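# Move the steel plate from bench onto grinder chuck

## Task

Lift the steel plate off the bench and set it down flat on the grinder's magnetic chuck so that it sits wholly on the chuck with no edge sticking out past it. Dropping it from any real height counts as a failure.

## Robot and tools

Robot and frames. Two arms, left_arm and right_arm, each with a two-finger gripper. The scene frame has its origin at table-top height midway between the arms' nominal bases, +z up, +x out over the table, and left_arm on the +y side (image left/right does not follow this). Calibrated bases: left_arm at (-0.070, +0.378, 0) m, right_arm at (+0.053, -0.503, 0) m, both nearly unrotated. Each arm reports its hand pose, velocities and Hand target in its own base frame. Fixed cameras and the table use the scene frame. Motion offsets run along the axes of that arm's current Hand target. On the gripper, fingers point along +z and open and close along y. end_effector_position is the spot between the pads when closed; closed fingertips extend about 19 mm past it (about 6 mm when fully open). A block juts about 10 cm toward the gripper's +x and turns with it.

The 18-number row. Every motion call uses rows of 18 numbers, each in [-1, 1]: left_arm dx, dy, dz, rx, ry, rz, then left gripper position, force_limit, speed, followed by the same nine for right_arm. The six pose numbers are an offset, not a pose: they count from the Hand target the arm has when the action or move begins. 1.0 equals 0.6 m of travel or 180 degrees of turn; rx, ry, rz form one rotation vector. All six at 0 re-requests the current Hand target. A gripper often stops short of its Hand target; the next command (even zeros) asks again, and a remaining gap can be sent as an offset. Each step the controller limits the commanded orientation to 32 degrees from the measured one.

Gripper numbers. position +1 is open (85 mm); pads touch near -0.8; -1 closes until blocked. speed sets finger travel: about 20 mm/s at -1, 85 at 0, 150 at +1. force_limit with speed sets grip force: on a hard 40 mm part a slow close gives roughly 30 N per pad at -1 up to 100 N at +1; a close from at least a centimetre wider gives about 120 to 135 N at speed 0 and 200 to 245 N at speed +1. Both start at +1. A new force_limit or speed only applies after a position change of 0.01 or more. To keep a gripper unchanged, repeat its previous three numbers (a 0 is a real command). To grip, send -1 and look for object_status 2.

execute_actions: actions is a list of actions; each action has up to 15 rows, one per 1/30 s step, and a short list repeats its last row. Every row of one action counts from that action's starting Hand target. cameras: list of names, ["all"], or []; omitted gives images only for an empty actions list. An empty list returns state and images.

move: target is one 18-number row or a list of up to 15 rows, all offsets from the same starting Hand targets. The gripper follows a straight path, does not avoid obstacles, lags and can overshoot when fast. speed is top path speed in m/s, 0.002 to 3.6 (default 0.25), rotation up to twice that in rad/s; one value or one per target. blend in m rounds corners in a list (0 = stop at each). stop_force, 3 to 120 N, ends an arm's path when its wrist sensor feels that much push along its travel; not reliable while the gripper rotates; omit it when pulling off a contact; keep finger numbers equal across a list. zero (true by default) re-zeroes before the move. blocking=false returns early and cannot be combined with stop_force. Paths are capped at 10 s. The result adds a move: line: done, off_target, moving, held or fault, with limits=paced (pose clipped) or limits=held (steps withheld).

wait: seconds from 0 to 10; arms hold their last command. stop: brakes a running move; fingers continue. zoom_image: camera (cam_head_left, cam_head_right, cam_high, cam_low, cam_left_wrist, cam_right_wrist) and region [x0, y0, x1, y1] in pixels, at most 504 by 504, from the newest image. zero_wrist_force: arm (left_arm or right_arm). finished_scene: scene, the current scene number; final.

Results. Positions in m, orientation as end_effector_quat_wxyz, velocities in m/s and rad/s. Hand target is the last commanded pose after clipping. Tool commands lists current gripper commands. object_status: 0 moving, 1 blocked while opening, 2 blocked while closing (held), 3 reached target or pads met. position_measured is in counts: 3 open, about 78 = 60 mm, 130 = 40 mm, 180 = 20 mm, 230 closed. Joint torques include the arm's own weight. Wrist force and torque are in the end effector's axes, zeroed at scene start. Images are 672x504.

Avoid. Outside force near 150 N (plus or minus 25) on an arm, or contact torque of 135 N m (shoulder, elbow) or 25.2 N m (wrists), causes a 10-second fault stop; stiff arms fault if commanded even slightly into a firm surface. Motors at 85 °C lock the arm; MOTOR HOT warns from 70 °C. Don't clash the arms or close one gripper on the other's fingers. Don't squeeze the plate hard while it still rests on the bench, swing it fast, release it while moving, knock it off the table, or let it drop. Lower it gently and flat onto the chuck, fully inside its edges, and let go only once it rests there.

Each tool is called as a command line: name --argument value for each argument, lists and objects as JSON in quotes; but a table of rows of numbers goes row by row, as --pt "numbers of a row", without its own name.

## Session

execute_actions --actions '[]'

zoom_image --camera "cam_high" --region '[150, 150, 500, 450]'

Scene clock: 0.00 s.
left_arm: end_effector_position=(+0.2339, +0.0336, +0.2010) position_measured=3 object_status=3 end_effector_quat_wxyz=(-0.371, +0.714, +0.592, +0.040) | right_arm: end_effector_position=(+0.3654, +0.5792, +0.1864) position_measured=3 object_status=3 end_effector_quat_wxyz=(-0.238, +0.693, +0.599, +0.323)
Joint positions: left_arm=[-0.722 -1.864 2.162 -1.121 -1.389 0.964] | right_arm=[4.29 -1.917 -1.999 0.019 1.717 2.928]
Joint velocities: within noise
Joint torques (N m): no reading
Wrist force (N): no reading
Wrist torque (N m): no reading
Wrist force, peak (N): no reading
Hand target: left_arm +0.2339, +0.0336, +0.2010; -0.371, +0.714, +0.592, +0.040 | right_arm +0.3654, +0.5792, +0.1864; -0.238, +0.693, +0.599, +0.323
Tool commands: left_gripper/position=+1.0 left_gripper/force_limit=+1.0 left_gripper/speed=+1.0 right_gripper/position=+1.0 right_gripper/force_limit=+1.0 right_gripper/speed=+1.0
camera_calibration:
cam_left_wrist: T_world_to_cam=[[0.885166, -0.036566, -0.463837, -0.108773], [-0.162497, -0.958428, -0.234545, 0.139498], [-0.435977, 0.282983, -0.854309, 0.391555], [0, 0, 0, 1]] pos_world=[0.28966, 0.0189179, 0.316775]
cam_right_wrist: T_world_to_cam=[[0.983537, -0.166495, 0.0702388, -0.266244], [-0.115373, -0.877734, -0.465051, 0.660869], [0.13908, 0.449291, -0.882493, -0.0173355], [0, 0, 0, 1]] pos_world=[0.340519, 0.543527, 0.31074]

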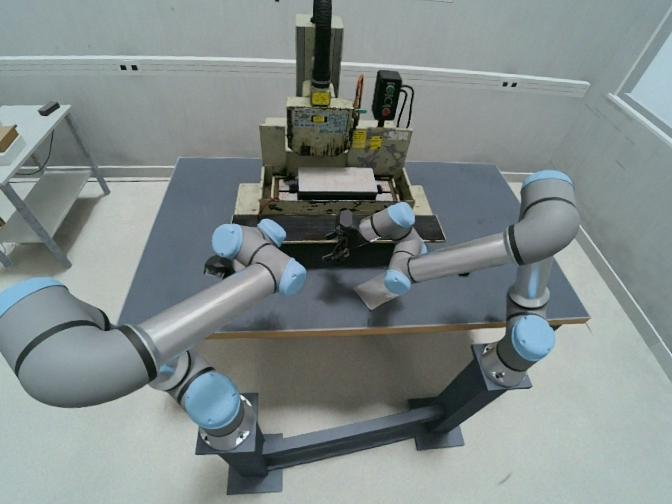

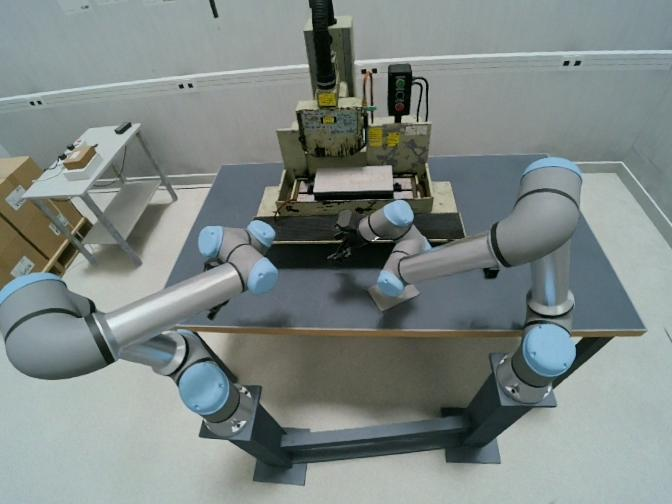

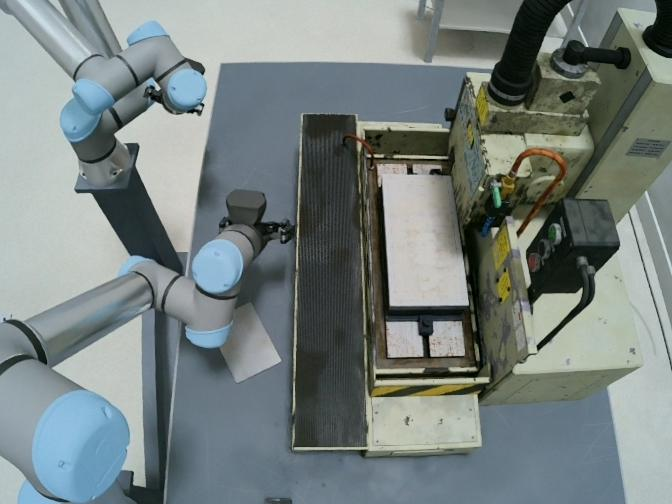

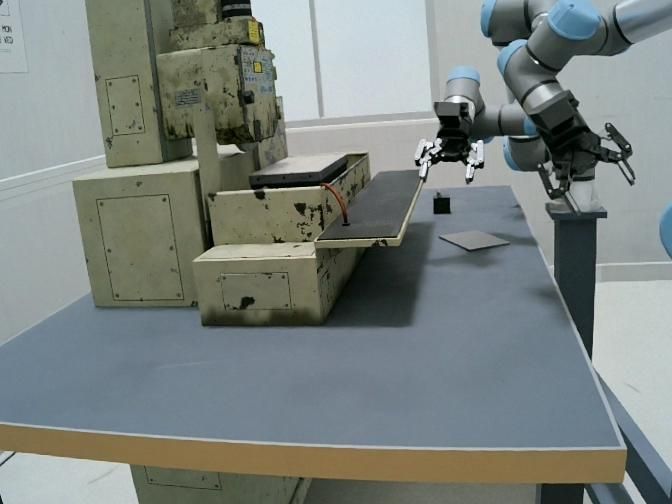

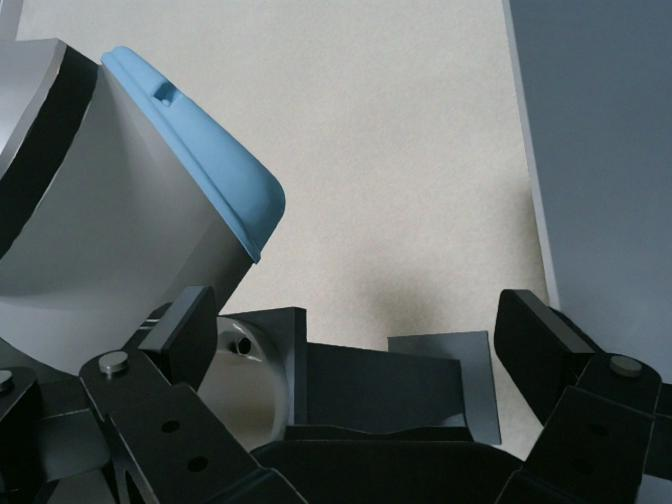

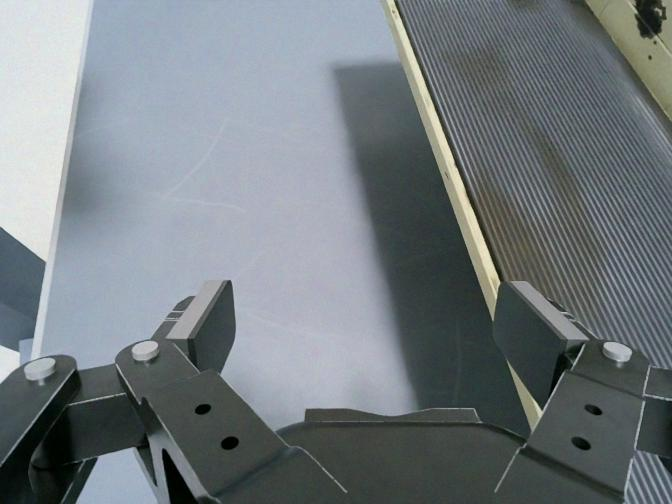

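Scaled by 1.440 from the camera's 672x504 image, which has a finer 960x720 frame.

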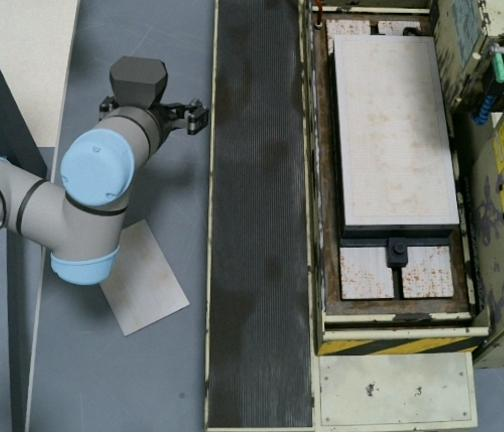

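move --target '[0,0,0,0,0,0,1,1,1,-0.192,0.212,-0.839,0,0,0,1,1,1]' --speed 0.3 --cameras '["all"]'

zoom_image --camera "cam_high" --region '[150, 250, 350, 410]'

Scene clock: 10.23 s.
left_arm: end_effector_position=(+0.2339, +0.0336, +0.2010) position_measured=3 object_status=3 end_effector_quat_wxyz=(-0.371, +0.714, +0.592, +0.040) | right_arm: end_effector_position=(+0.4002, +0.1189, +0.4505) position_measured=3 object_status=3 end_effector_quat_wxyz=(-0.238, +0.693, +0.599, +0.323) end_effector_velocity=(-0.001, +0.000, +0.000) end_effector_angular_velocity=(-0.001, +0.000, +0.003)
Joint positions: left_arm=[-0.722 -1.864 2.162 -1.121 -1.389 0.964] | right_arm=[3.336 -1.225 -1.859 -1.213 2.307 2.073]
Joint velocities: left_arm=[within noise] | right_arm=[-0.001 0.001 0.002 -0.007 0 -0.005]
Joint torques (N m): left_arm=[1.32 -9.37 -24.84 -0.64 0.4 -0.02] | right_arm=[-7.88 16.21 31.16 2.14 0.49 -2.28]
Wrist force (N): left_arm=[-0.5 -0.1 0.2] | right_arm=[-0.6 0.6 -0.1]
Wrist torque (N m): left_arm=[-0.02 0.08 0.01] | right_arm=[0.10 0.07 0.01]
Wrist force, peak (N): left_arm=[-0.5 0.4 0.1] | right_arm=[0.8 -1.4 3.3]
Hand target: left_arm +0.2339, +0.0336, +0.2010; -0.371, +0.714, +0.592, +0.040 | right_arm +0.4001, +0.1189, +0.4506; -0.238, +0.693, +0.599, +0.323
Off the commanded pose: left_arm 0.000 m, 0 deg | right_arm 0.000 m, 0 deg.
move: done
camera_calibration:
cam_left_wrist: T_world_to_cam=[[0.885166, -0.036566, -0.463837, -0.108773], [-0.162497, -0.958428, -0.234545, 0.139498], [-0.435977, 0.282983, -0.854309, 0.391555], [0, 0, 0, 1]] pos_world=[0.28966, 0.0189179, 0.316775]
cam_right_wrist: T_world_to_cam=[[0.983517, -0.166711, 0.0700163, -0.39549], [-0.115666, -0.877691, -0.46506, 0.383882], [0.138983, 0.449296, -0.882506, 0.417698], [0, 0, 0, 1]] pos_world=[0.37532, 0.0833275, 0.57484]

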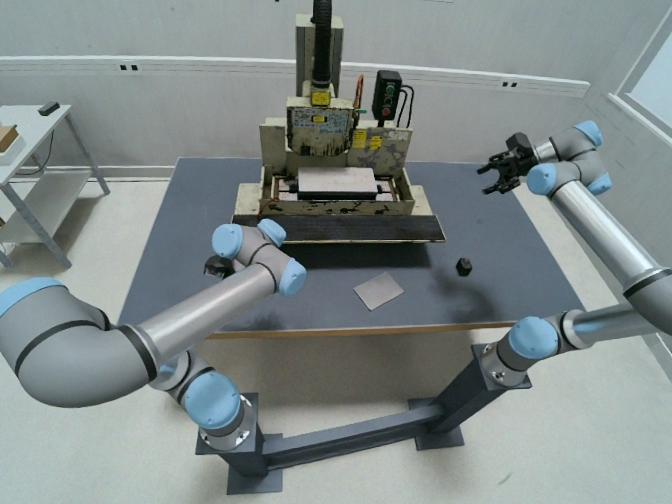

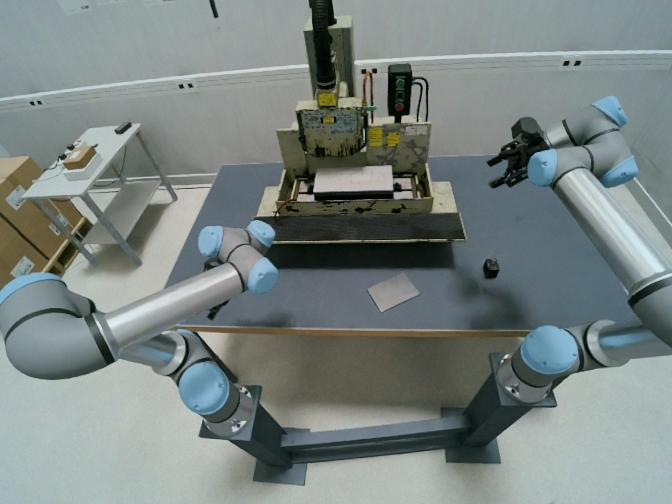

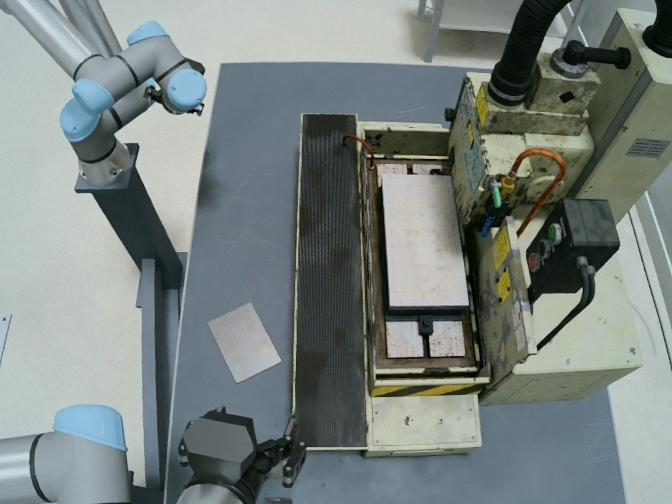

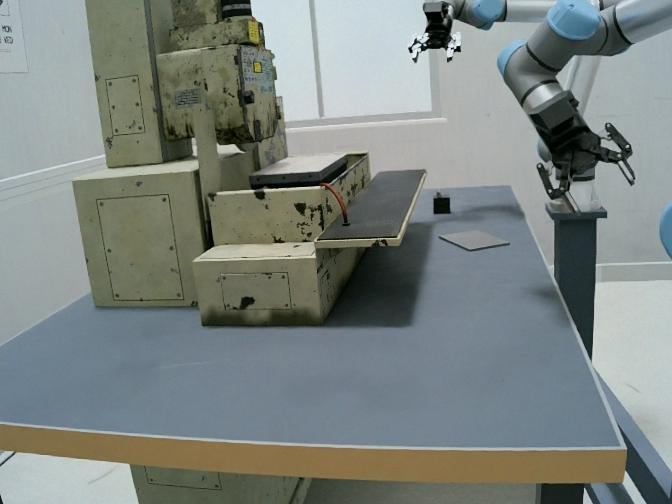

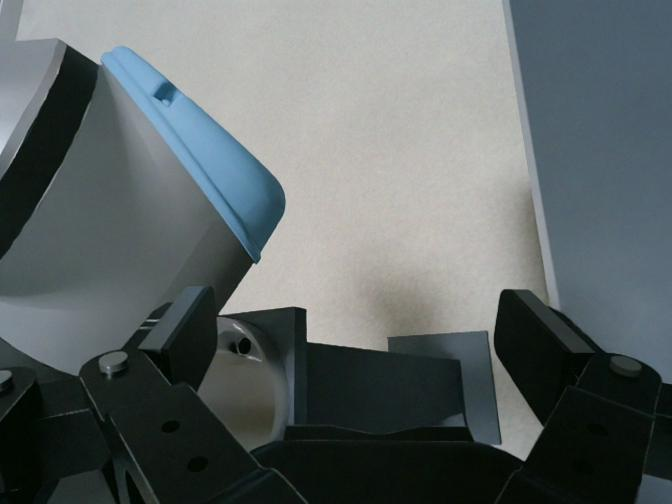

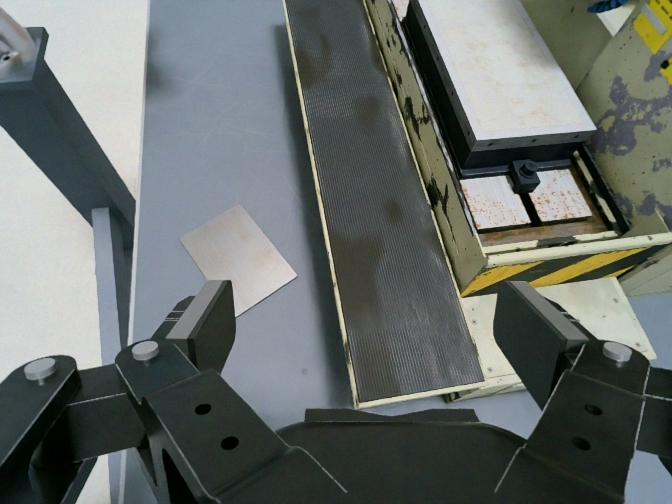

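Scaled by 2.520 from the camera's 672x504 image, which has a finer 960x720 frame.

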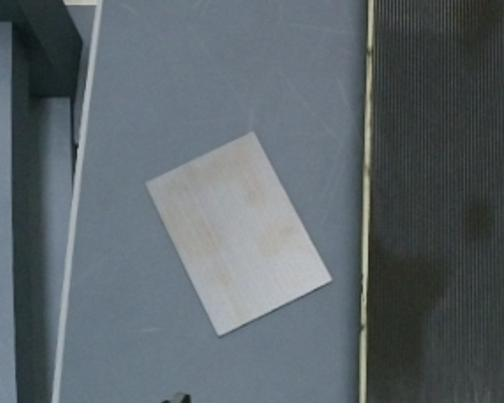

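move --target '[-0.547,0.425,-0.661,-0.0754,-0.3722,-0.7217,1,1,1,0,0,0,0,0,0,1,1,1]' --speed 0.4 --cameras '["cam_left_wrist","cam_high"]'

Scene clock: 32.80 s.
left_arm: end_effector_position=(+0.5112, -0.4696, +0.2007) position_measured=3 object_status=3 end_effector_quat_wxyz=(+0.250, -0.247, +0.934, +0.066) end_effector_velocity=(+0.000, +0.000, -0.001) end_effector_angular_velocity=(-0.002, -0.001, +0.005) | right_arm: end_effector_position=(+0.4001, +0.1189, +0.4506) position_measured=3 object_status=3 end_effector_quat_wxyz=(-0.238, +0.693, +0.599, +0.323)
Joint positions: left_arm=[-1.129 -1.134 1.445 -1.838 -1.049 -1.658] | right_arm=[3.336 -1.225 -1.859 -1.214 2.308 2.072]
Joint velocities: left_arm=[0 0.001 0 0 0 -0.006] | right_arm=[within noise]
Joint torques (N m): left_arm=[8.65 -40.88 -26.78 -3.35 0.36 -1.92] | right_arm=[-7.2 14.79 31.66 2.45 4.48 -2.35]
Wrist force (N): left_arm=[0.3 -0.6 -0.5] | right_arm=[-0.2 0.2 0.3]
Wrist torque (N m): left_arm=[-0.06 0.32 0.02] | right_arm=[0.03 0.03 0.07]
Wrist force, peak (N): left_arm=[1.1 -2.7 -0.4] | right_arm=[-1.1 -0.3 0.6]
Hand target: left_arm +0.5112, -0.4696, +0.2007; +0.250, -0.247, +0.934, +0.066 | right_arm +0.4001, +0.1189, +0.4506; -0.238, +0.693, +0.599, +0.323
Off the commanded pose: left_arm 0.000 m, 0 deg | right_arm 0.000 m, 0 deg.
move: done
camera_calibration:
cam_left_wrist: T_world_to_cam=[[-0.506868, 0.861778, 0.0205783, 0.663516], [0.575419, 0.320474, 0.752455, -0.272578], [0.641855, 0.393237, -0.658322, 0.116009], [0, 0, 0, 1]] pos_world=[0.418701, -0.530068, 0.267819]
Images, in order (width x height): cam_high 672x504, cam_left_wrist 672x504.

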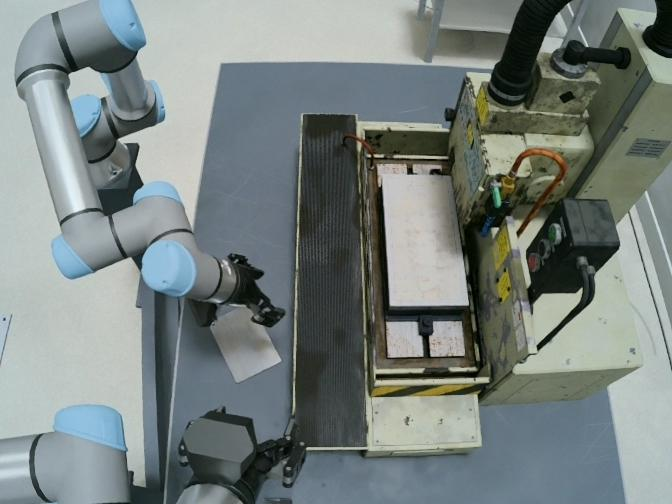

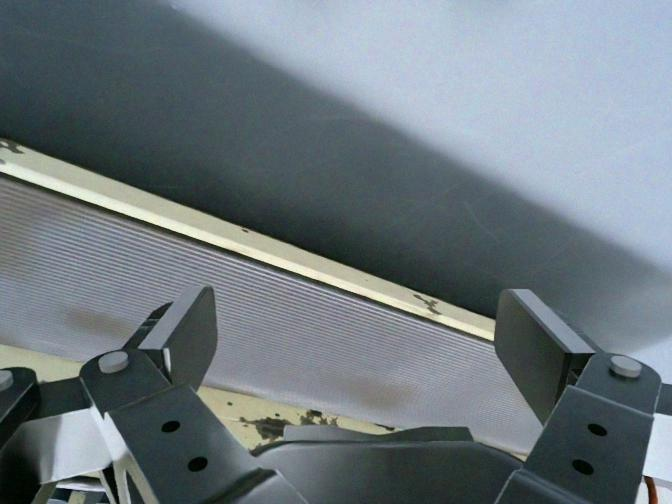

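move --pt "0.232 0 0.135 0 0 0 1 1 1 0 0 0 0 0 0 1 1 1" --pt "0.129 0 0.224 0 0 0 1 1 1 0 0 0 0 0 0 1 1 1" --blend '[0.01,0]' --speed 0.12 --cameras '["cam_left_wrist","cam_high","cam_low"]'

zoom_image --camera "cam_high" --region '[150, 250, 350, 410]'

Scene clock: 44.03 s.
left_arm: end_effector_position=(+0.5113, -0.4695, +0.0456) position_measured=3 object_status=3 end_effector_quat_wxyz=(+0.250, -0.247, +0.934, +0.066) | right_arm: end_effector_position=(+0.4001, +0.1189, +0.4506) position_measured=3 object_status=3 end_effector_quat_wxyz=(-0.238, +0.693, +0.599, +0.323)
Joint positions: left_arm=[-1.129 -0.964 1.62 -2.183 -1.049 -1.658] | right_arm=[3.336 -1.225 -1.859 -1.214 2.308 2.072]
Joint torques (N m): left_arm=[4.01 -62.81 -19.94 -2.17 -0.98 -0.52] | right_arm=[-7.4 8.87 31.42 3.07 4.43 -2.32]
Wrist force (N): left_arm=[0.7 -0.9 -0.7] | right_arm=[-0.7 0.0 0.3]
Wrist torque (N m): left_arm=[-0.09 0.24 0.13] | right_arm=[-0.01 0.11 0.06]
Wrist force, peak (N): left_arm=[2.8 -1.0 -1.2] | right_arm=[-1.0 -0.1 0.3]
Hand target: left_arm +0.5113, -0.4695, +0.0456; +0.250, -0.247, +0.934, +0.066 | right_arm +0.4001, +0.1189, +0.4506; -0.238, +0.693, +0.599, +0.323
Off the commanded pose: left_arm 0.000 m, 0 deg | right_arm 0.000 m, 0 deg.
move: done
camera_calibration:
cam_left_wrist: T_world_to_cam=[[-0.507222, 0.861573, 0.0204312, 0.666815], [0.575035, 0.320684, 0.75266, -0.15568], [0.64192, 0.393514, -0.658092, 0.0139328], [0, 0, 0, 1]] pos_world=[0.418801, -0.530069, 0.112719]
Images, in order (width x height): cam_high 672x504, cam_low 672x504, cam_left_wrist 672x504.

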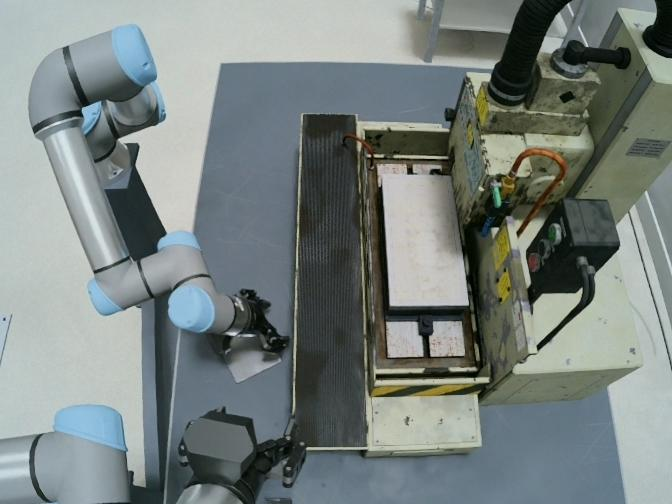

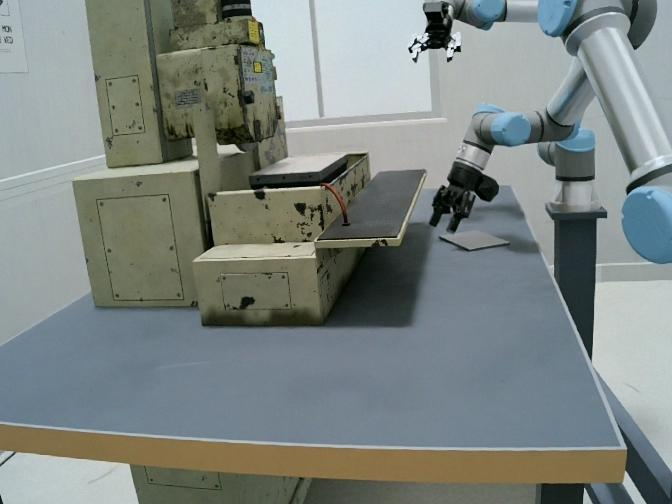

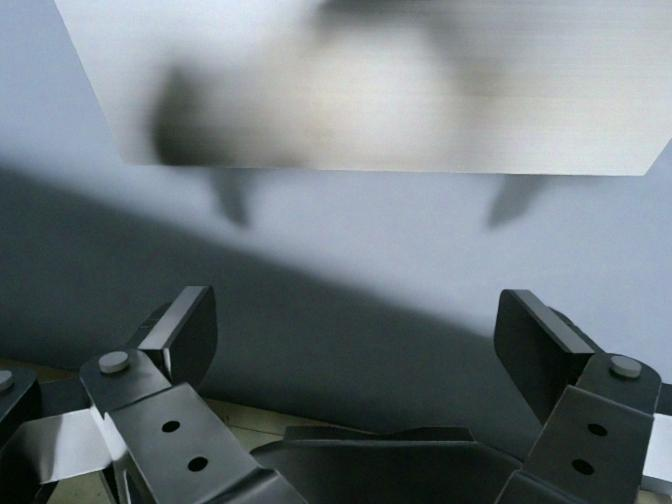

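Scaled by 2.520 from the camera's 672x504 image, which has a finer 960x720 frame.

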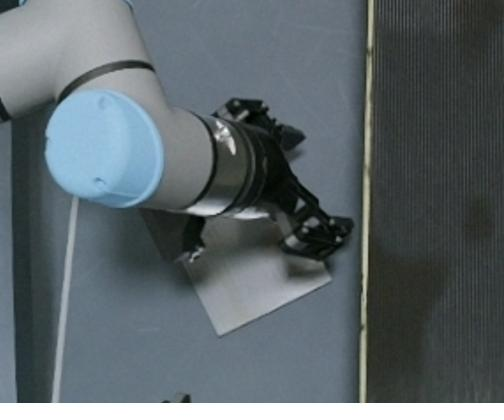

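move --target '[0.028,0.015,0.0486,0,0,0,1,1,1,0,0,0,0,0,0,1,1,1]' --speed 0.04

move --pt "0.0433 0 -0.025 0 0 0 1 1 1 0 0 0 0 0 0 1 1 1" --pt "0.1416 0.012 -0.0818 0.0413 0 0.0714 1 1 1 0 0 0 0 0 0 1 1 1" --pt "0.2354 0.0238 -0.136 0.0825 0 0.1429 1 1 1 0 0 0 0 0 0 1 1 1" --blend '[0.005,0.01,0]' --speed 0.05 --cameras '["cam_left_wrist","cam_high","cam_low"]'

zoom_image --camera "cam_high" --region '[120, 250, 260, 410]'

Scene clock: 56.33 s.
left_arm: end_effector_position=(+0.5068, -0.4615, +0.0117) position_measured=3 object_status=3 end_effector_quat_wxyz=(+0.250, -0.247, +0.934, +0.067) | right_arm: end_effector_position=(+0.4001, +0.1189, +0.4506) position_measured=3 object_status=3 end_effector_quat_wxyz=(-0.238, +0.693, +0.599, +0.323)
Joint positions: left_arm=[-1.13 -0.929 1.669 -2.265 -1.049 -1.659] | right_arm=[3.336 -1.225 -1.859 -1.214 2.308 2.072]
Joint torques (N m): left_arm=[-6.89 -63.41 -35.38 -1.1 -1.59 -1.25] | right_arm=[-6.82 6.99 30.73 3.22 4.3 -1.96]
Wrist force (N): left_arm=[0.7 -1.3 -0.8] | right_arm=[-0.9 0.1 0.2]
Wrist torque (N m): left_arm=[-0.15 0.24 0.14] | right_arm=[0.03 0.14 0.07]
Wrist force, peak (N): left_arm=[-0.1 -1.1 -1.7] | right_arm=[-1.0 -0.2 0.2]
Hand target: left_arm +0.5069, -0.4616, +0.0120; +0.250, -0.247, +0.934, +0.066 | right_arm +0.4001, +0.1189, +0.4506; -0.238, +0.693, +0.599, +0.323
Off the commanded pose: left_arm 0.000 m, 0 deg | right_arm 0.000 m, 0 deg.
move: done

Scene clock: 62.40 s.
left_arm: end_effector_position=(+0.3579, -0.5299, +0.0121) position_measured=3 object_status=3 end_effector_quat_wxyz=(+0.259, +0.001, +0.966, +0.000) end_effector_velocity=(+0.001, +0.001, -0.001) end_effector_angular_velocity=(+0.000, +0.001, +0.008) | right_arm: end_effector_position=(+0.4001, +0.1189, +0.4506) position_measured=3 object_status=3 end_effector_quat_wxyz=(-0.238, +0.693, +0.599, +0.323)
Joint positions: left_arm=[-1.395 -1.04 1.928 -2.561 -1.057 -1.367] | right_arm=[3.336 -1.225 -1.859 -1.214 2.308 2.072]
Joint velocities: left_arm=[0.002 0.001 -0.001 0.004 0 -0.007] | right_arm=[within noise]
Joint torques (N m): left_arm=[9.17 -44.65 -25.59 -1.06 -1.64 -1.58] | right_arm=[-6.9 6.01 29.55 3.76 4.32 -2.16]
Wrist force (N): left_arm=[-1.5 -2.1 -0.2] | right_arm=[-0.7 0.0 0.6]
Wrist torque (N m): left_arm=[-0.18 0.29 0.03] | right_arm=[0.00 0.09 0.07]
Wrist force, peak (N): left_arm=[-3.8 -2.3 -1.5] | right_arm=[-1.1 -0.4 0.7]
Hand target: left_arm +0.3581, -0.5299, +0.0121; +0.259, +0.000, +0.966, +0.000 | right_arm +0.4001, +0.1189, +0.4506; -0.238, +0.693, +0.599, +0.323
Off the commanded pose: left_arm 0.000 m, 0 deg | right_arm 0.000 m, 0 deg.
move: done
camera_calibration:
cam_left_wrist: T_world_to_cam=[[-0.0130786, 0.999709, 0.0202897, 0.538046], [0.658565, -0.00665674, 0.752494, -0.226121], [0.75241, 0.0232036, -0.658286, -0.121709], [0, 0, 0, 1]] pos_world=[0.247527, -0.53657, 0.0791191]
Images, in order (width x height): cam_high 672x504, cam_low 672x504, cam_left_wrist 672x504.

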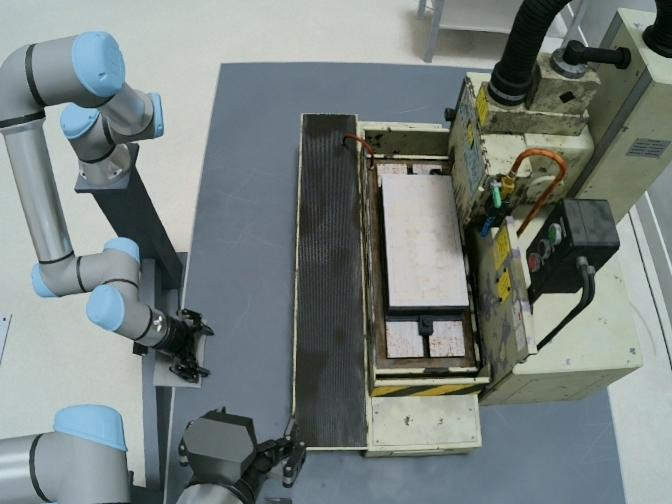

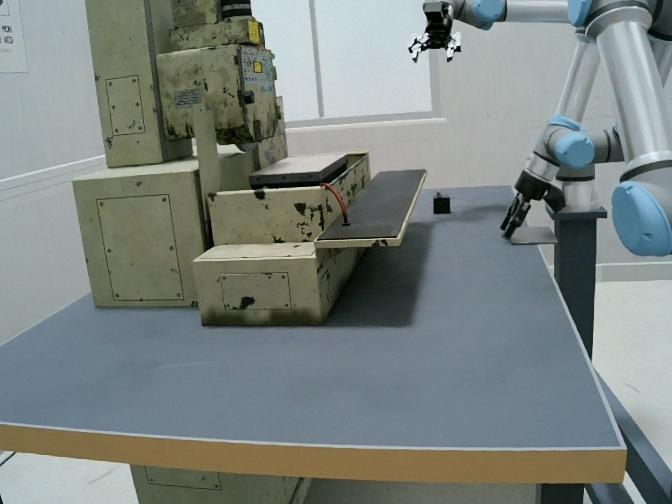

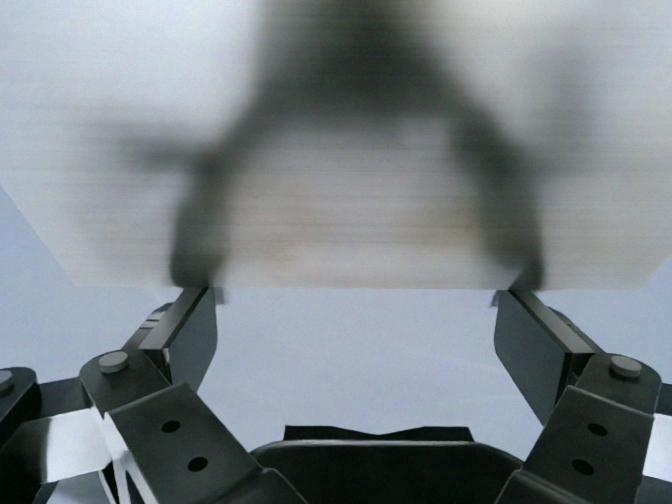

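Scaled by 3.150 from the camera's 672x504 image, which has a finer 960x720 frame.

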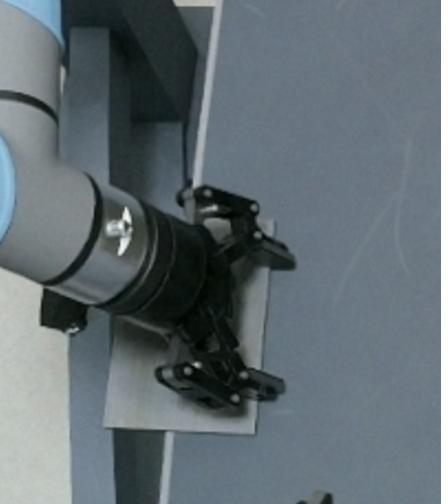

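move --pt "-0.029 0 0.017 0 0 0 1 1 1 0 0 0 0 0 0 1 1 1" --pt "-0.196 0 -0.272 0 0 0 1 1 1 0 0 0 0 0 0 1 1 1" --pt "0.2025 0 -0.4825 -0.2596 -0.2596 0.4495 1 1 1 0 0 0 0 0 0 1 1 1" --pt "0.3663 0 -0.1988 -0.2596 -0.2596 0.4495 1 1 1 0 0 0 0 0 0 1 1 1" --speed '[0.1,0.3,0.4,0.2]' --blend '[0,0.03,0.03,0]' --cameras '["cam_high","cam_left_wrist"]'

Scene clock: 70.40 s.
left_arm: end_effector_position=(+0.1080, -0.5298, +0.0057) position_measured=3 object_status=3 end_effector_quat_wxyz=(+0.500, +0.500, +0.500, +0.500) | right_arm: end_effector_position=(+0.4001, +0.1189, +0.4506) position_measured=3 object_status=3 end_effector_quat_wxyz=(-0.238, +0.693, +0.599, +0.323)
Joint positions: left_arm=[-2.09 -0.703 1.71 -1.008 -0.518 -1.57] | right_arm=[3.336 -1.225 -1.859 -1.214 2.308 2.072]
Joint torques (N m): left_arm=[8.73 -36.71 2.69 -0.45 2.98 0.5] | right_arm=[-6.81 5.9 27.99 4.54 4.37 -2.12]
Wrist force (N): left_arm=[-0.1 0.0 0.5] | right_arm=[-0.9 0.2 0.3]
Wrist torque (N m): left_arm=[0.34 0.18 0.12] | right_arm=[0.03 0.14 0.07]
Wrist force, peak (N): left_arm=[2.1 -1.0 2.7] | right_arm=[-0.9 0.2 0.7]
Hand target: left_arm +0.1081, -0.5297, +0.0056; +0.500, +0.500, +0.500, +0.500 | right_arm +0.4001, +0.1189, +0.4506; -0.238, +0.693, +0.599, +0.323
Off the commanded pose: left_arm 0.000 m, 0 deg | right_arm 0.000 m, 0 deg.
move: done
camera_calibration:
cam_left_wrist: T_world_to_cam=[[-0.0244076, 0.00279323, 0.999698, 0.00225001], [-0.32349, -0.946217, -0.00525421, -0.444195], [0.945917, -0.32352, 0.0239985, -0.146381], [0, 0, 0, 1]] pos_world=[-0.0051734, -0.467669, -0.0010703]
Images, in order (width x height): cam_high 672x504, cam_left_wrist 672x504.

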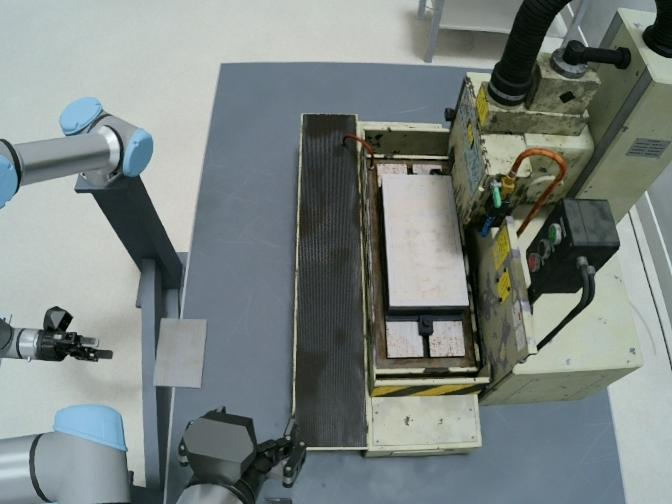

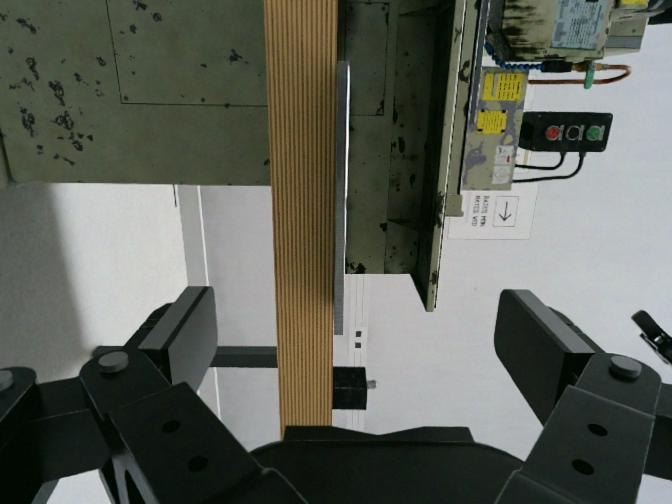

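move --target '[0,-0.0015,0.235,0,0,0,1,-0.5,-1,0,0,0,0,0,0,1,1,1]' --speed 0.12

move --target '[0,0,0,0,0,0,-1,-0.5,-1,0,0,0,0,0,0,1,1,1]' --cameras '["cam_low","cam_left_wrist"]'

move --target '[0,0.08,0,0,0,0,-1,-0.5,-1,0,0,0,0,0,0,1,1,1]' --speed 0.05 --cameras '["cam_low","cam_left_wrist"]'

Scene clock: 75.23 s.
left_arm: end_effector_position=(+0.2490, -0.5298, +0.0047) position_measured=3 object_status=3 end_effector_quat_wxyz=(+0.500, +0.500, +0.500, +0.500) | right_arm: end_effector_position=(+0.4001, +0.1189, +0.4506) position_measured=3 object_status=3 end_effector_quat_wxyz=(-0.238, +0.693, +0.599, +0.323)
Joint positions: left_arm=[-1.84 -0.727 1.778 -1.052 -0.269 -1.57] | right_arm=[3.336 -1.225 -1.859 -1.214 2.308 2.072]
Joint torques (N m): left_arm=[6.57 -35.52 -24.49 2.17 -1.59 1.74] | right_arm=[-7.25 6.07 27.06 5.02 4.3 -2.2]
Wrist force (N): left_arm=[0.4 0.1 1.0] | right_arm=[-0.3 -0.1 0.2]
Wrist torque (N m): left_arm=[0.36 0.12 0.11] | right_arm=[0.00 0.05 0.07]
Wrist force, peak (N): left_arm=[0.3 0.1 2.8] | right_arm=[-1.1 -0.1 0.5]
Hand target: left_arm +0.2491, -0.5298, +0.0047; +0.500, +0.500, +0.500, +0.500 | right_arm +0.4001, +0.1189, +0.4506; -0.238, +0.693, +0.599, +0.323
Off the commanded pose: left_arm 0.000 m, 0 deg | right_arm 0.000 m, 0 deg.
move: done

Scene clock: 79.50 s.
left_arm: end_effector_position=(+0.2491, -0.5298, +0.0046) position_measured=215 object_status=0 end_effector_quat_wxyz=(+0.500, +0.500, +0.500, +0.500) | right_arm: end_effector_position=(+0.4001, +0.1189, +0.4506) position_measured=3 object_status=3 end_effector_quat_wxyz=(-0.238, +0.693, +0.599, +0.323)
Joint positions: left_arm=[-1.84 -0.726 1.777 -1.052 -0.269 -1.57] | right_arm=[3.336 -1.225 -1.859 -1.214 2.308 2.072]
Joint torques (N m): left_arm=[7.57 -43.9 -25.09 2 2.55 -1.16] | right_arm=[-7.91 6.32 27.22 5 4.27 -2.07]
Wrist force (N): left_arm=[0.5 -8.4 0.7] | right_arm=[-0.6 0.2 0.0]
Wrist torque (N m): left_arm=[0.74 0.11 0.10] | right_arm=[0.03 0.10 0.07]
Wrist force, peak (N): left_arm=[0.2 -8.5 0.7] | right_arm=[-1.0 0.1 0.2]
Hand target: left_arm +0.2491, -0.5298, +0.0047; +0.500, +0.500, +0.500, +0.500 | right_arm +0.4001, +0.1189, +0.4506; -0.238, +0.693, +0.599, +0.323
Off the commanded pose: left_arm 0.000 m, 0 deg | right_arm 0.000 m, 0 deg.
move: done
camera_calibration:
cam_left_wrist: T_world_to_cam=[[-0.0244724, 0.00260627, 0.999697, 0.00671484], [-0.323487, -0.946217, -0.00545205, -0.398558], [0.945916, -0.323523, 0.0239993, -0.279825], [0, 0, 0, 1]] pos_world=[0.135927, -0.467669, -0.00217018]
Images, in order (width x height): cam_low 672x504, cam_left_wrist 672x504.

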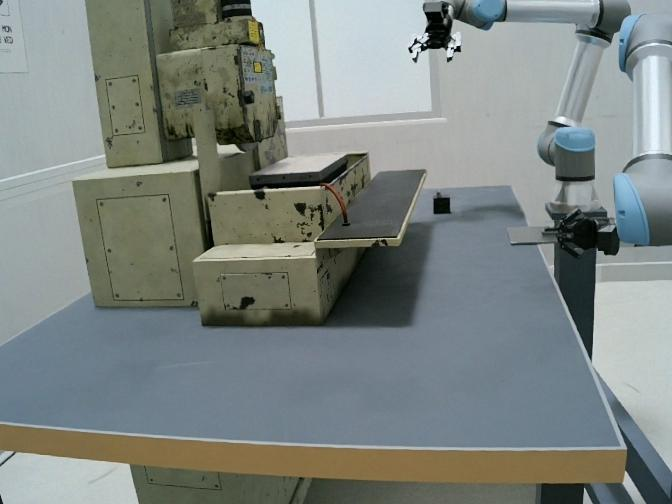

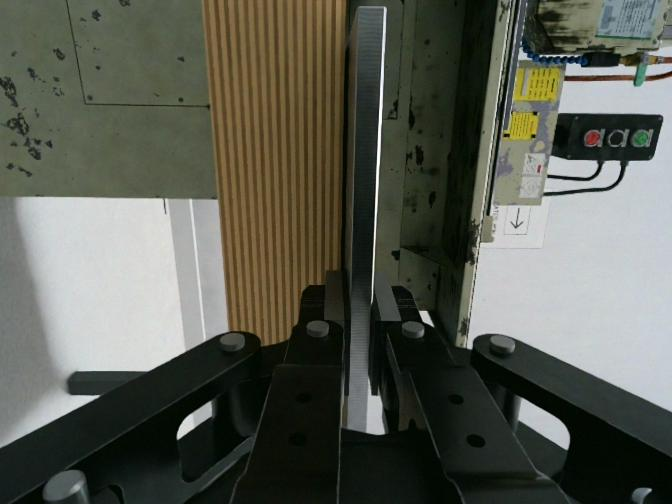

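Scene clock: 80.77 s.
left_arm: end_effector_position=(+0.2491, -0.5297, +0.0527) position_measured=215 object_status=2 end_effector_quat_wxyz=(+0.500, +0.500, +0.500, +0.500) end_effector_velocity=(+0.000, +0.001, -0.001) end_effector_angular_velocity=(-0.001, +0.000, +0.000) | right_arm: end_effector_position=(+0.4001, +0.1189, +0.4506) position_measured=3 object_status=3 end_effector_quat_wxyz=(-0.238, +0.693, +0.599, +0.323)
Joint positions: left_arm=[-1.84 -0.824 1.788 -0.964 -0.269 -1.57] | right_arm=[3.336 -1.225 -1.859 -1.214 2.308 2.072]
Joint velocities: left_arm=[0 0.002 0.002 -0.005 0 -0.001] | right_arm=[within noise]
Joint torques (N m): left_arm=[8.31 -36.08 -11 -0.37 2.47 -1.85] | right_arm=[-7.01 5.78 27.4 5.03 4.13 -2.05]
Wrist force (N): left_arm=[0.1 -8.6 0.5] | right_arm=[-0.7 0.1 0.3]
Wrist torque (N m): left_arm=[0.72 0.17 0.13] | right_arm=[0.02 0.10 0.06]
Wrist force, peak (N): left_arm=[0.8 -9.6 0.8] | right_arm=[-0.9 0.3 0.3]
Hand target: left_arm +0.2491, -0.5298, +0.0527; +0.500, +0.500, +0.500, +0.500 | right_arm +0.4001, +0.1189, +0.4506; -0.238, +0.693, +0.599, +0.323
Off the commanded pose: left_arm 0.000 m, 0 deg | right_arm 0.000 m, 0 deg.
move: done
camera_calibration:
cam_left_wrist: T_world_to_cam=[[-0.0245051, 0.00251179, 0.999697, -0.0414106], [-0.323486, -0.946217, -0.00555203, -0.398196], [0.945916, -0.323524, 0.0239996, -0.280947], [0, 0, 0, 1]] pos_world=[0.135926, -0.467569, 0.0459299]
Images, in order (width x height): cam_low 672x504, cam_left_wrist 672x504.

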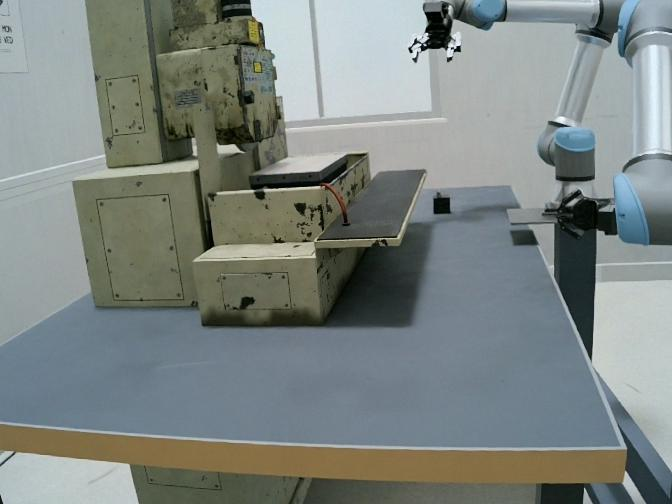

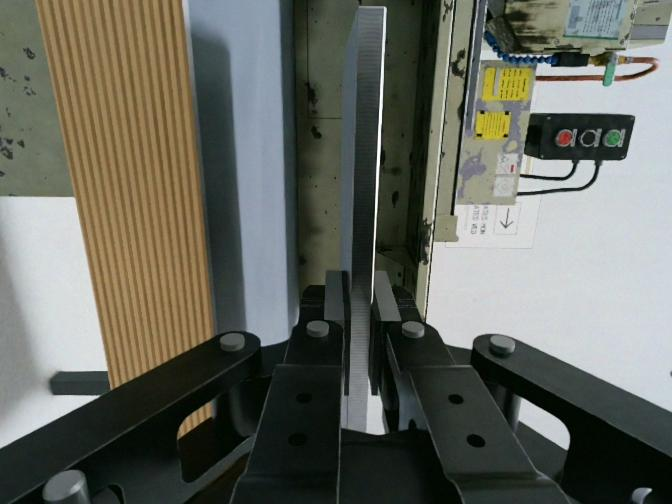

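move --pt "0 0.572 0 0 0 0 -1 -0.5 -1 0 0 0 0 0 0 1 1 1" --pt "0.253 0.572 0.513 0 0 0 -1 -0.5 -1 0 0 0 0 0 0 1 1 1" --speed 0.25 --blend '[0.05,0]' --cameras '["cam_high","cam_low","cam_left_wrist"]'

Scene clock: 91.37 s.
left_arm: end_effector_position=(+0.5571, -0.3782, +0.3957) position_measured=215 object_status=2 end_effector_quat_wxyz=(+0.500, +0.500, +0.500, +0.500) | right_arm: end_effector_position=(+0.4001, +0.1189, +0.4506) position_measured=3 object_status=3 end_effector_quat_wxyz=(-0.238, +0.693, +0.599, +0.323)
Joint positions: left_arm=[-1.18 -1.379 1.596 -0.216 0.392 -1.572] | right_arm=[3.336 -1.225 -1.859 -1.214 2.308 2.072]
Joint torques (N m): left_arm=[8.47 -52.89 -15.6 -3.26 2.92 -1.57] | right_arm=[-7.26 5.81 25.53 4.99 4.15 -2.11]
Wrist force (N): left_arm=[-0.3 -8.4 0.1] | right_arm=[-0.4 0.2 0.0]
Wrist torque (N m): left_arm=[0.73 0.21 0.19] | right_arm=[0.03 0.07 0.07]
Wrist force, peak (N): left_arm=[0.3 -13.8 0.6] | right_arm=[-1.0 0.0 0.5]
Hand target: left_arm +0.5571, -0.3781, +0.3958; +0.500, +0.500, +0.500, +0.500 | right_arm +0.4001, +0.1189, +0.4506; -0.238, +0.693, +0.599, +0.323
Off the commanded pose: left_arm 0.000 m, 0 deg | right_arm 0.000 m, 0 deg.
move: done
camera_calibration:
cam_left_wrist: T_world_to_cam=[[-0.024412, 0.00247406, 0.999699, -0.377196], [-0.323308, -0.946278, -0.00555311, -0.153437], [0.945979, -0.323346, 0.0239004, -0.531346], [0, 0, 0, 1]] pos_world=[0.443827, -0.316069, 0.38893]
Images, in order (width x height): cam_high 672x504, cam_low 672x504, cam_left_wrist 672x504.

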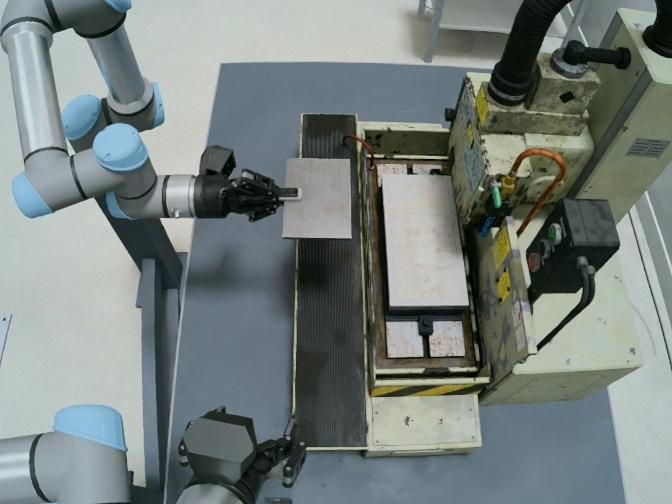

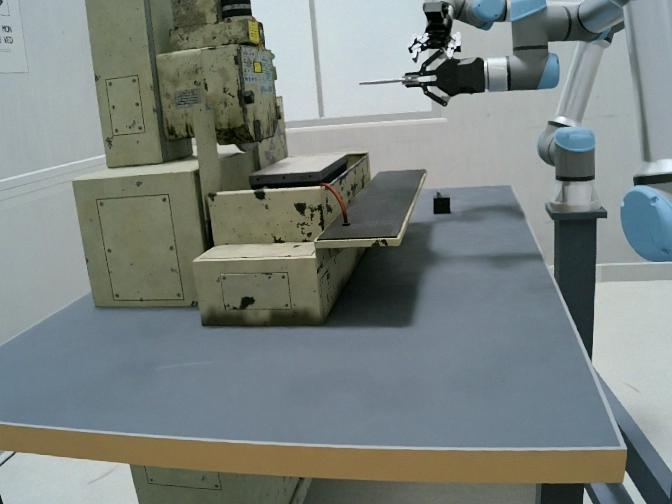

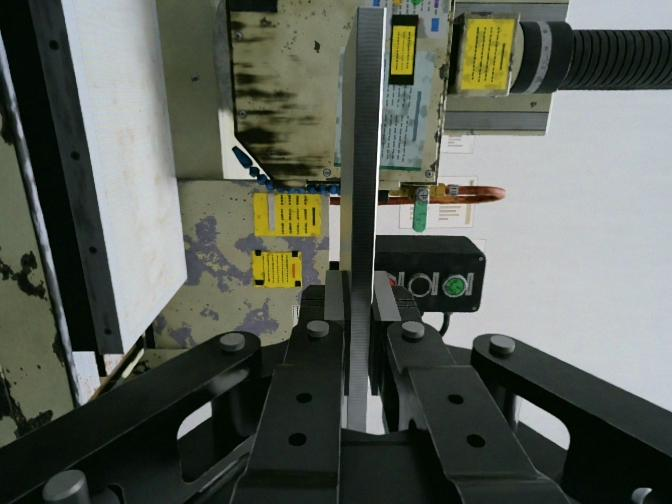

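move --pt "0.012 0 0.2 0.111 0 0 -1 -0.5 -1 0 0 0 0 0 0 1 1 1" --pt "0.012 -0.146 0.353 0.111 0 0 -1 -0.5 -1 0 0 0 0 0 0 1 1 1" --speed 0.15 --blend '[0.03,0]'

move --target '[0,-0.0783,0.0285,0,0,0,-1,-0.5,-1,0,0,0,0,0,0,1,1,1]' --speed 0.012 --stop_force 4 --cameras '["cam_low","cam_high","cam_left_wrist"]'

zoom_image --camera "cam_low" --region '[230, 70, 430, 210]'

Scene clock: 101.43 s.
left_arm: end_effector_position=(+0.7689, -0.3711, +0.3082) position_measured=215 object_status=2 end_effector_quat_wxyz=(+0.406, +0.579, +0.579, +0.405) | right_arm: end_effector_position=(+0.4001, +0.1189, +0.4506) position_measured=3 object_status=3 end_effector_quat_wxyz=(-0.238, +0.693, +0.599, +0.323)
Joint positions: left_arm=[-0.821 -0.834 0.816 0.508 0.813 -1.923] | right_arm=[3.336 -1.225 -1.859 -1.214 2.308 2.072]
Joint torques (N m): left_arm=[-2.91 -63.02 -14.56 -2.22 -4.44 -1.63] | right_arm=[-7.26 6.45 24.44 4.94 4.17 -1.95]
Wrist force (N): left_arm=[0.7 -8.3 3.4] | right_arm=[-0.6 0.0 0.2]
Wrist torque (N m): left_arm=[0.65 -0.03 0.19] | right_arm=[0.01 0.08 0.06]
Wrist force, peak (N): left_arm=[1.0 -9.7 6.6] | right_arm=[-1.1 0.2 0.4]
Hand target: left_arm +0.7689, -0.3711, +0.3081; +0.406, +0.579, +0.579, +0.405 | right_arm +0.4001, +0.1189, +0.4506; -0.238, +0.693, +0.599, +0.323
Off the commanded pose: left_arm 0.000 m, 0 deg | right_arm 0.000 m, 0 deg.
move: done

Scene clock: 105.73 s.
left_arm: end_effector_position=(+0.7689, -0.3711, +0.2685) position_measured=215 object_status=2 end_effector_quat_wxyz=(+0.406, +0.579, +0.579, +0.405) | right_arm: end_effector_position=(+0.4001, +0.1189, +0.4506) position_measured=3 object_status=3 end_effector_quat_wxyz=(-0.238, +0.693, +0.599, +0.323)
Joint positions: left_arm=[-0.821 -0.83 0.911 0.409 0.813 -1.923] | right_arm=[3.336 -1.225 -1.859 -1.214 2.308 2.072]
Joint torques (N m): left_arm=[-4.38 -66.23 -39.92 -1.08 0.48 -0.38] | right_arm=[-7.32 6.38 24.11 4.93 4.18 -1.97]
Wrist force (N): left_arm=[1.3 -4.9 3.0] | right_arm=[-0.5 0.4 0.1]
Wrist torque (N m): left_arm=[0.35 -0.06 0.18] | right_arm=[0.06 0.07 0.06]
Wrist force, peak (N): left_arm=[0.5 -8.6 3.7] | right_arm=[-1.0 0.2 0.2]
Hand target: left_arm +0.7689, -0.3711, +0.2686; +0.406, +0.579, +0.579, +0.405 (not the last commanded pose) | right_arm +0.4001, +0.1189, +0.4506; -0.238, +0.693, +0.599, +0.323
Off the commanded pose: left_arm 0.010 m, 0 deg | right_arm 0.000 m, 0 deg.
move: contact (left_arm)
camera_calibration:
cam_left_wrist: T_world_to_cam=[[0.318651, 0.00234107, 0.947869, -0.494743], [-0.305948, -0.946219, 0.10519, -0.122005], [0.897138, -0.323518, -0.300798, -0.601773], [0, 0, 0, 1]] pos_world=[0.660197, -0.308969, 0.300773]
Images, in order (width x height): cam_high 672x504, cam_low 672x504, cam_left_wrist 672x504.

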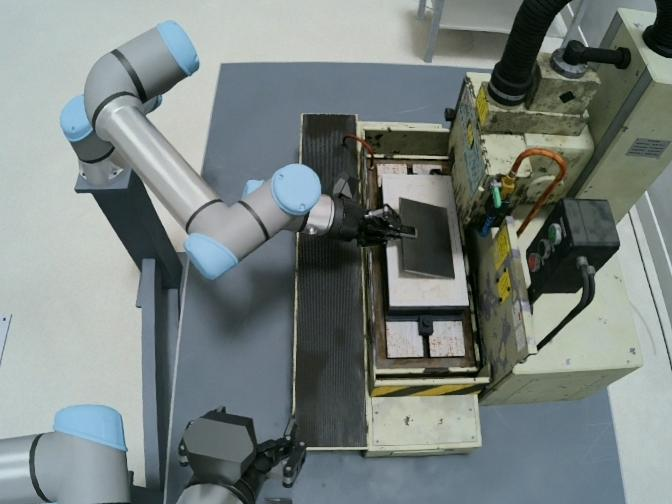

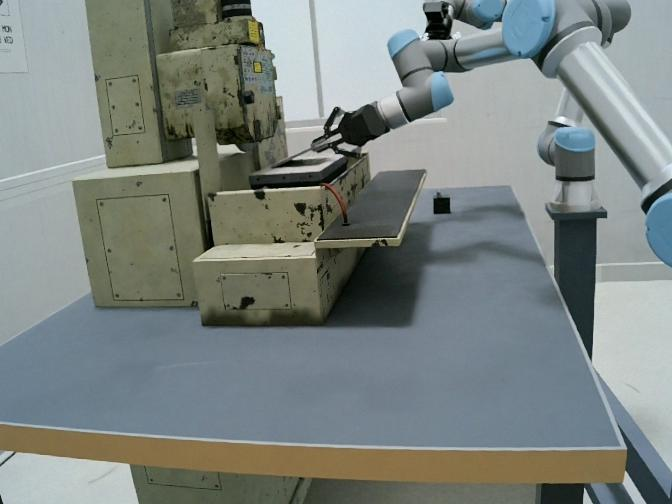

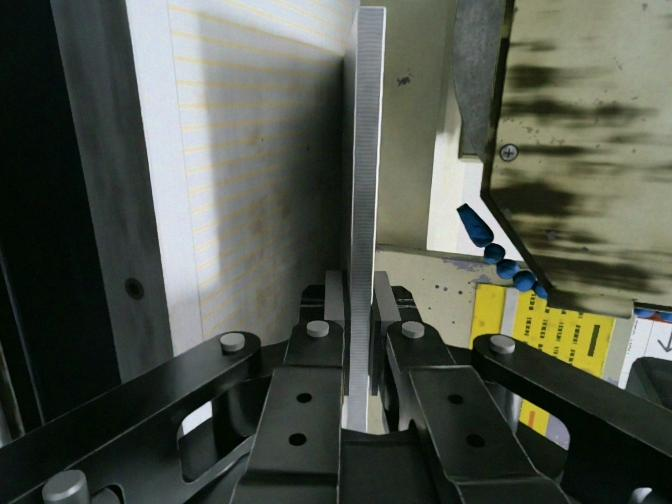

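Scaled by 2.520 from the camera's 672x504 image, which has a finer 960x720 frame.

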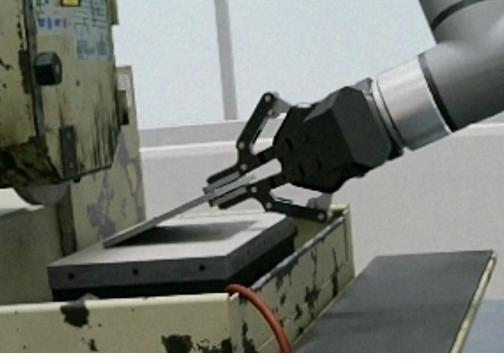

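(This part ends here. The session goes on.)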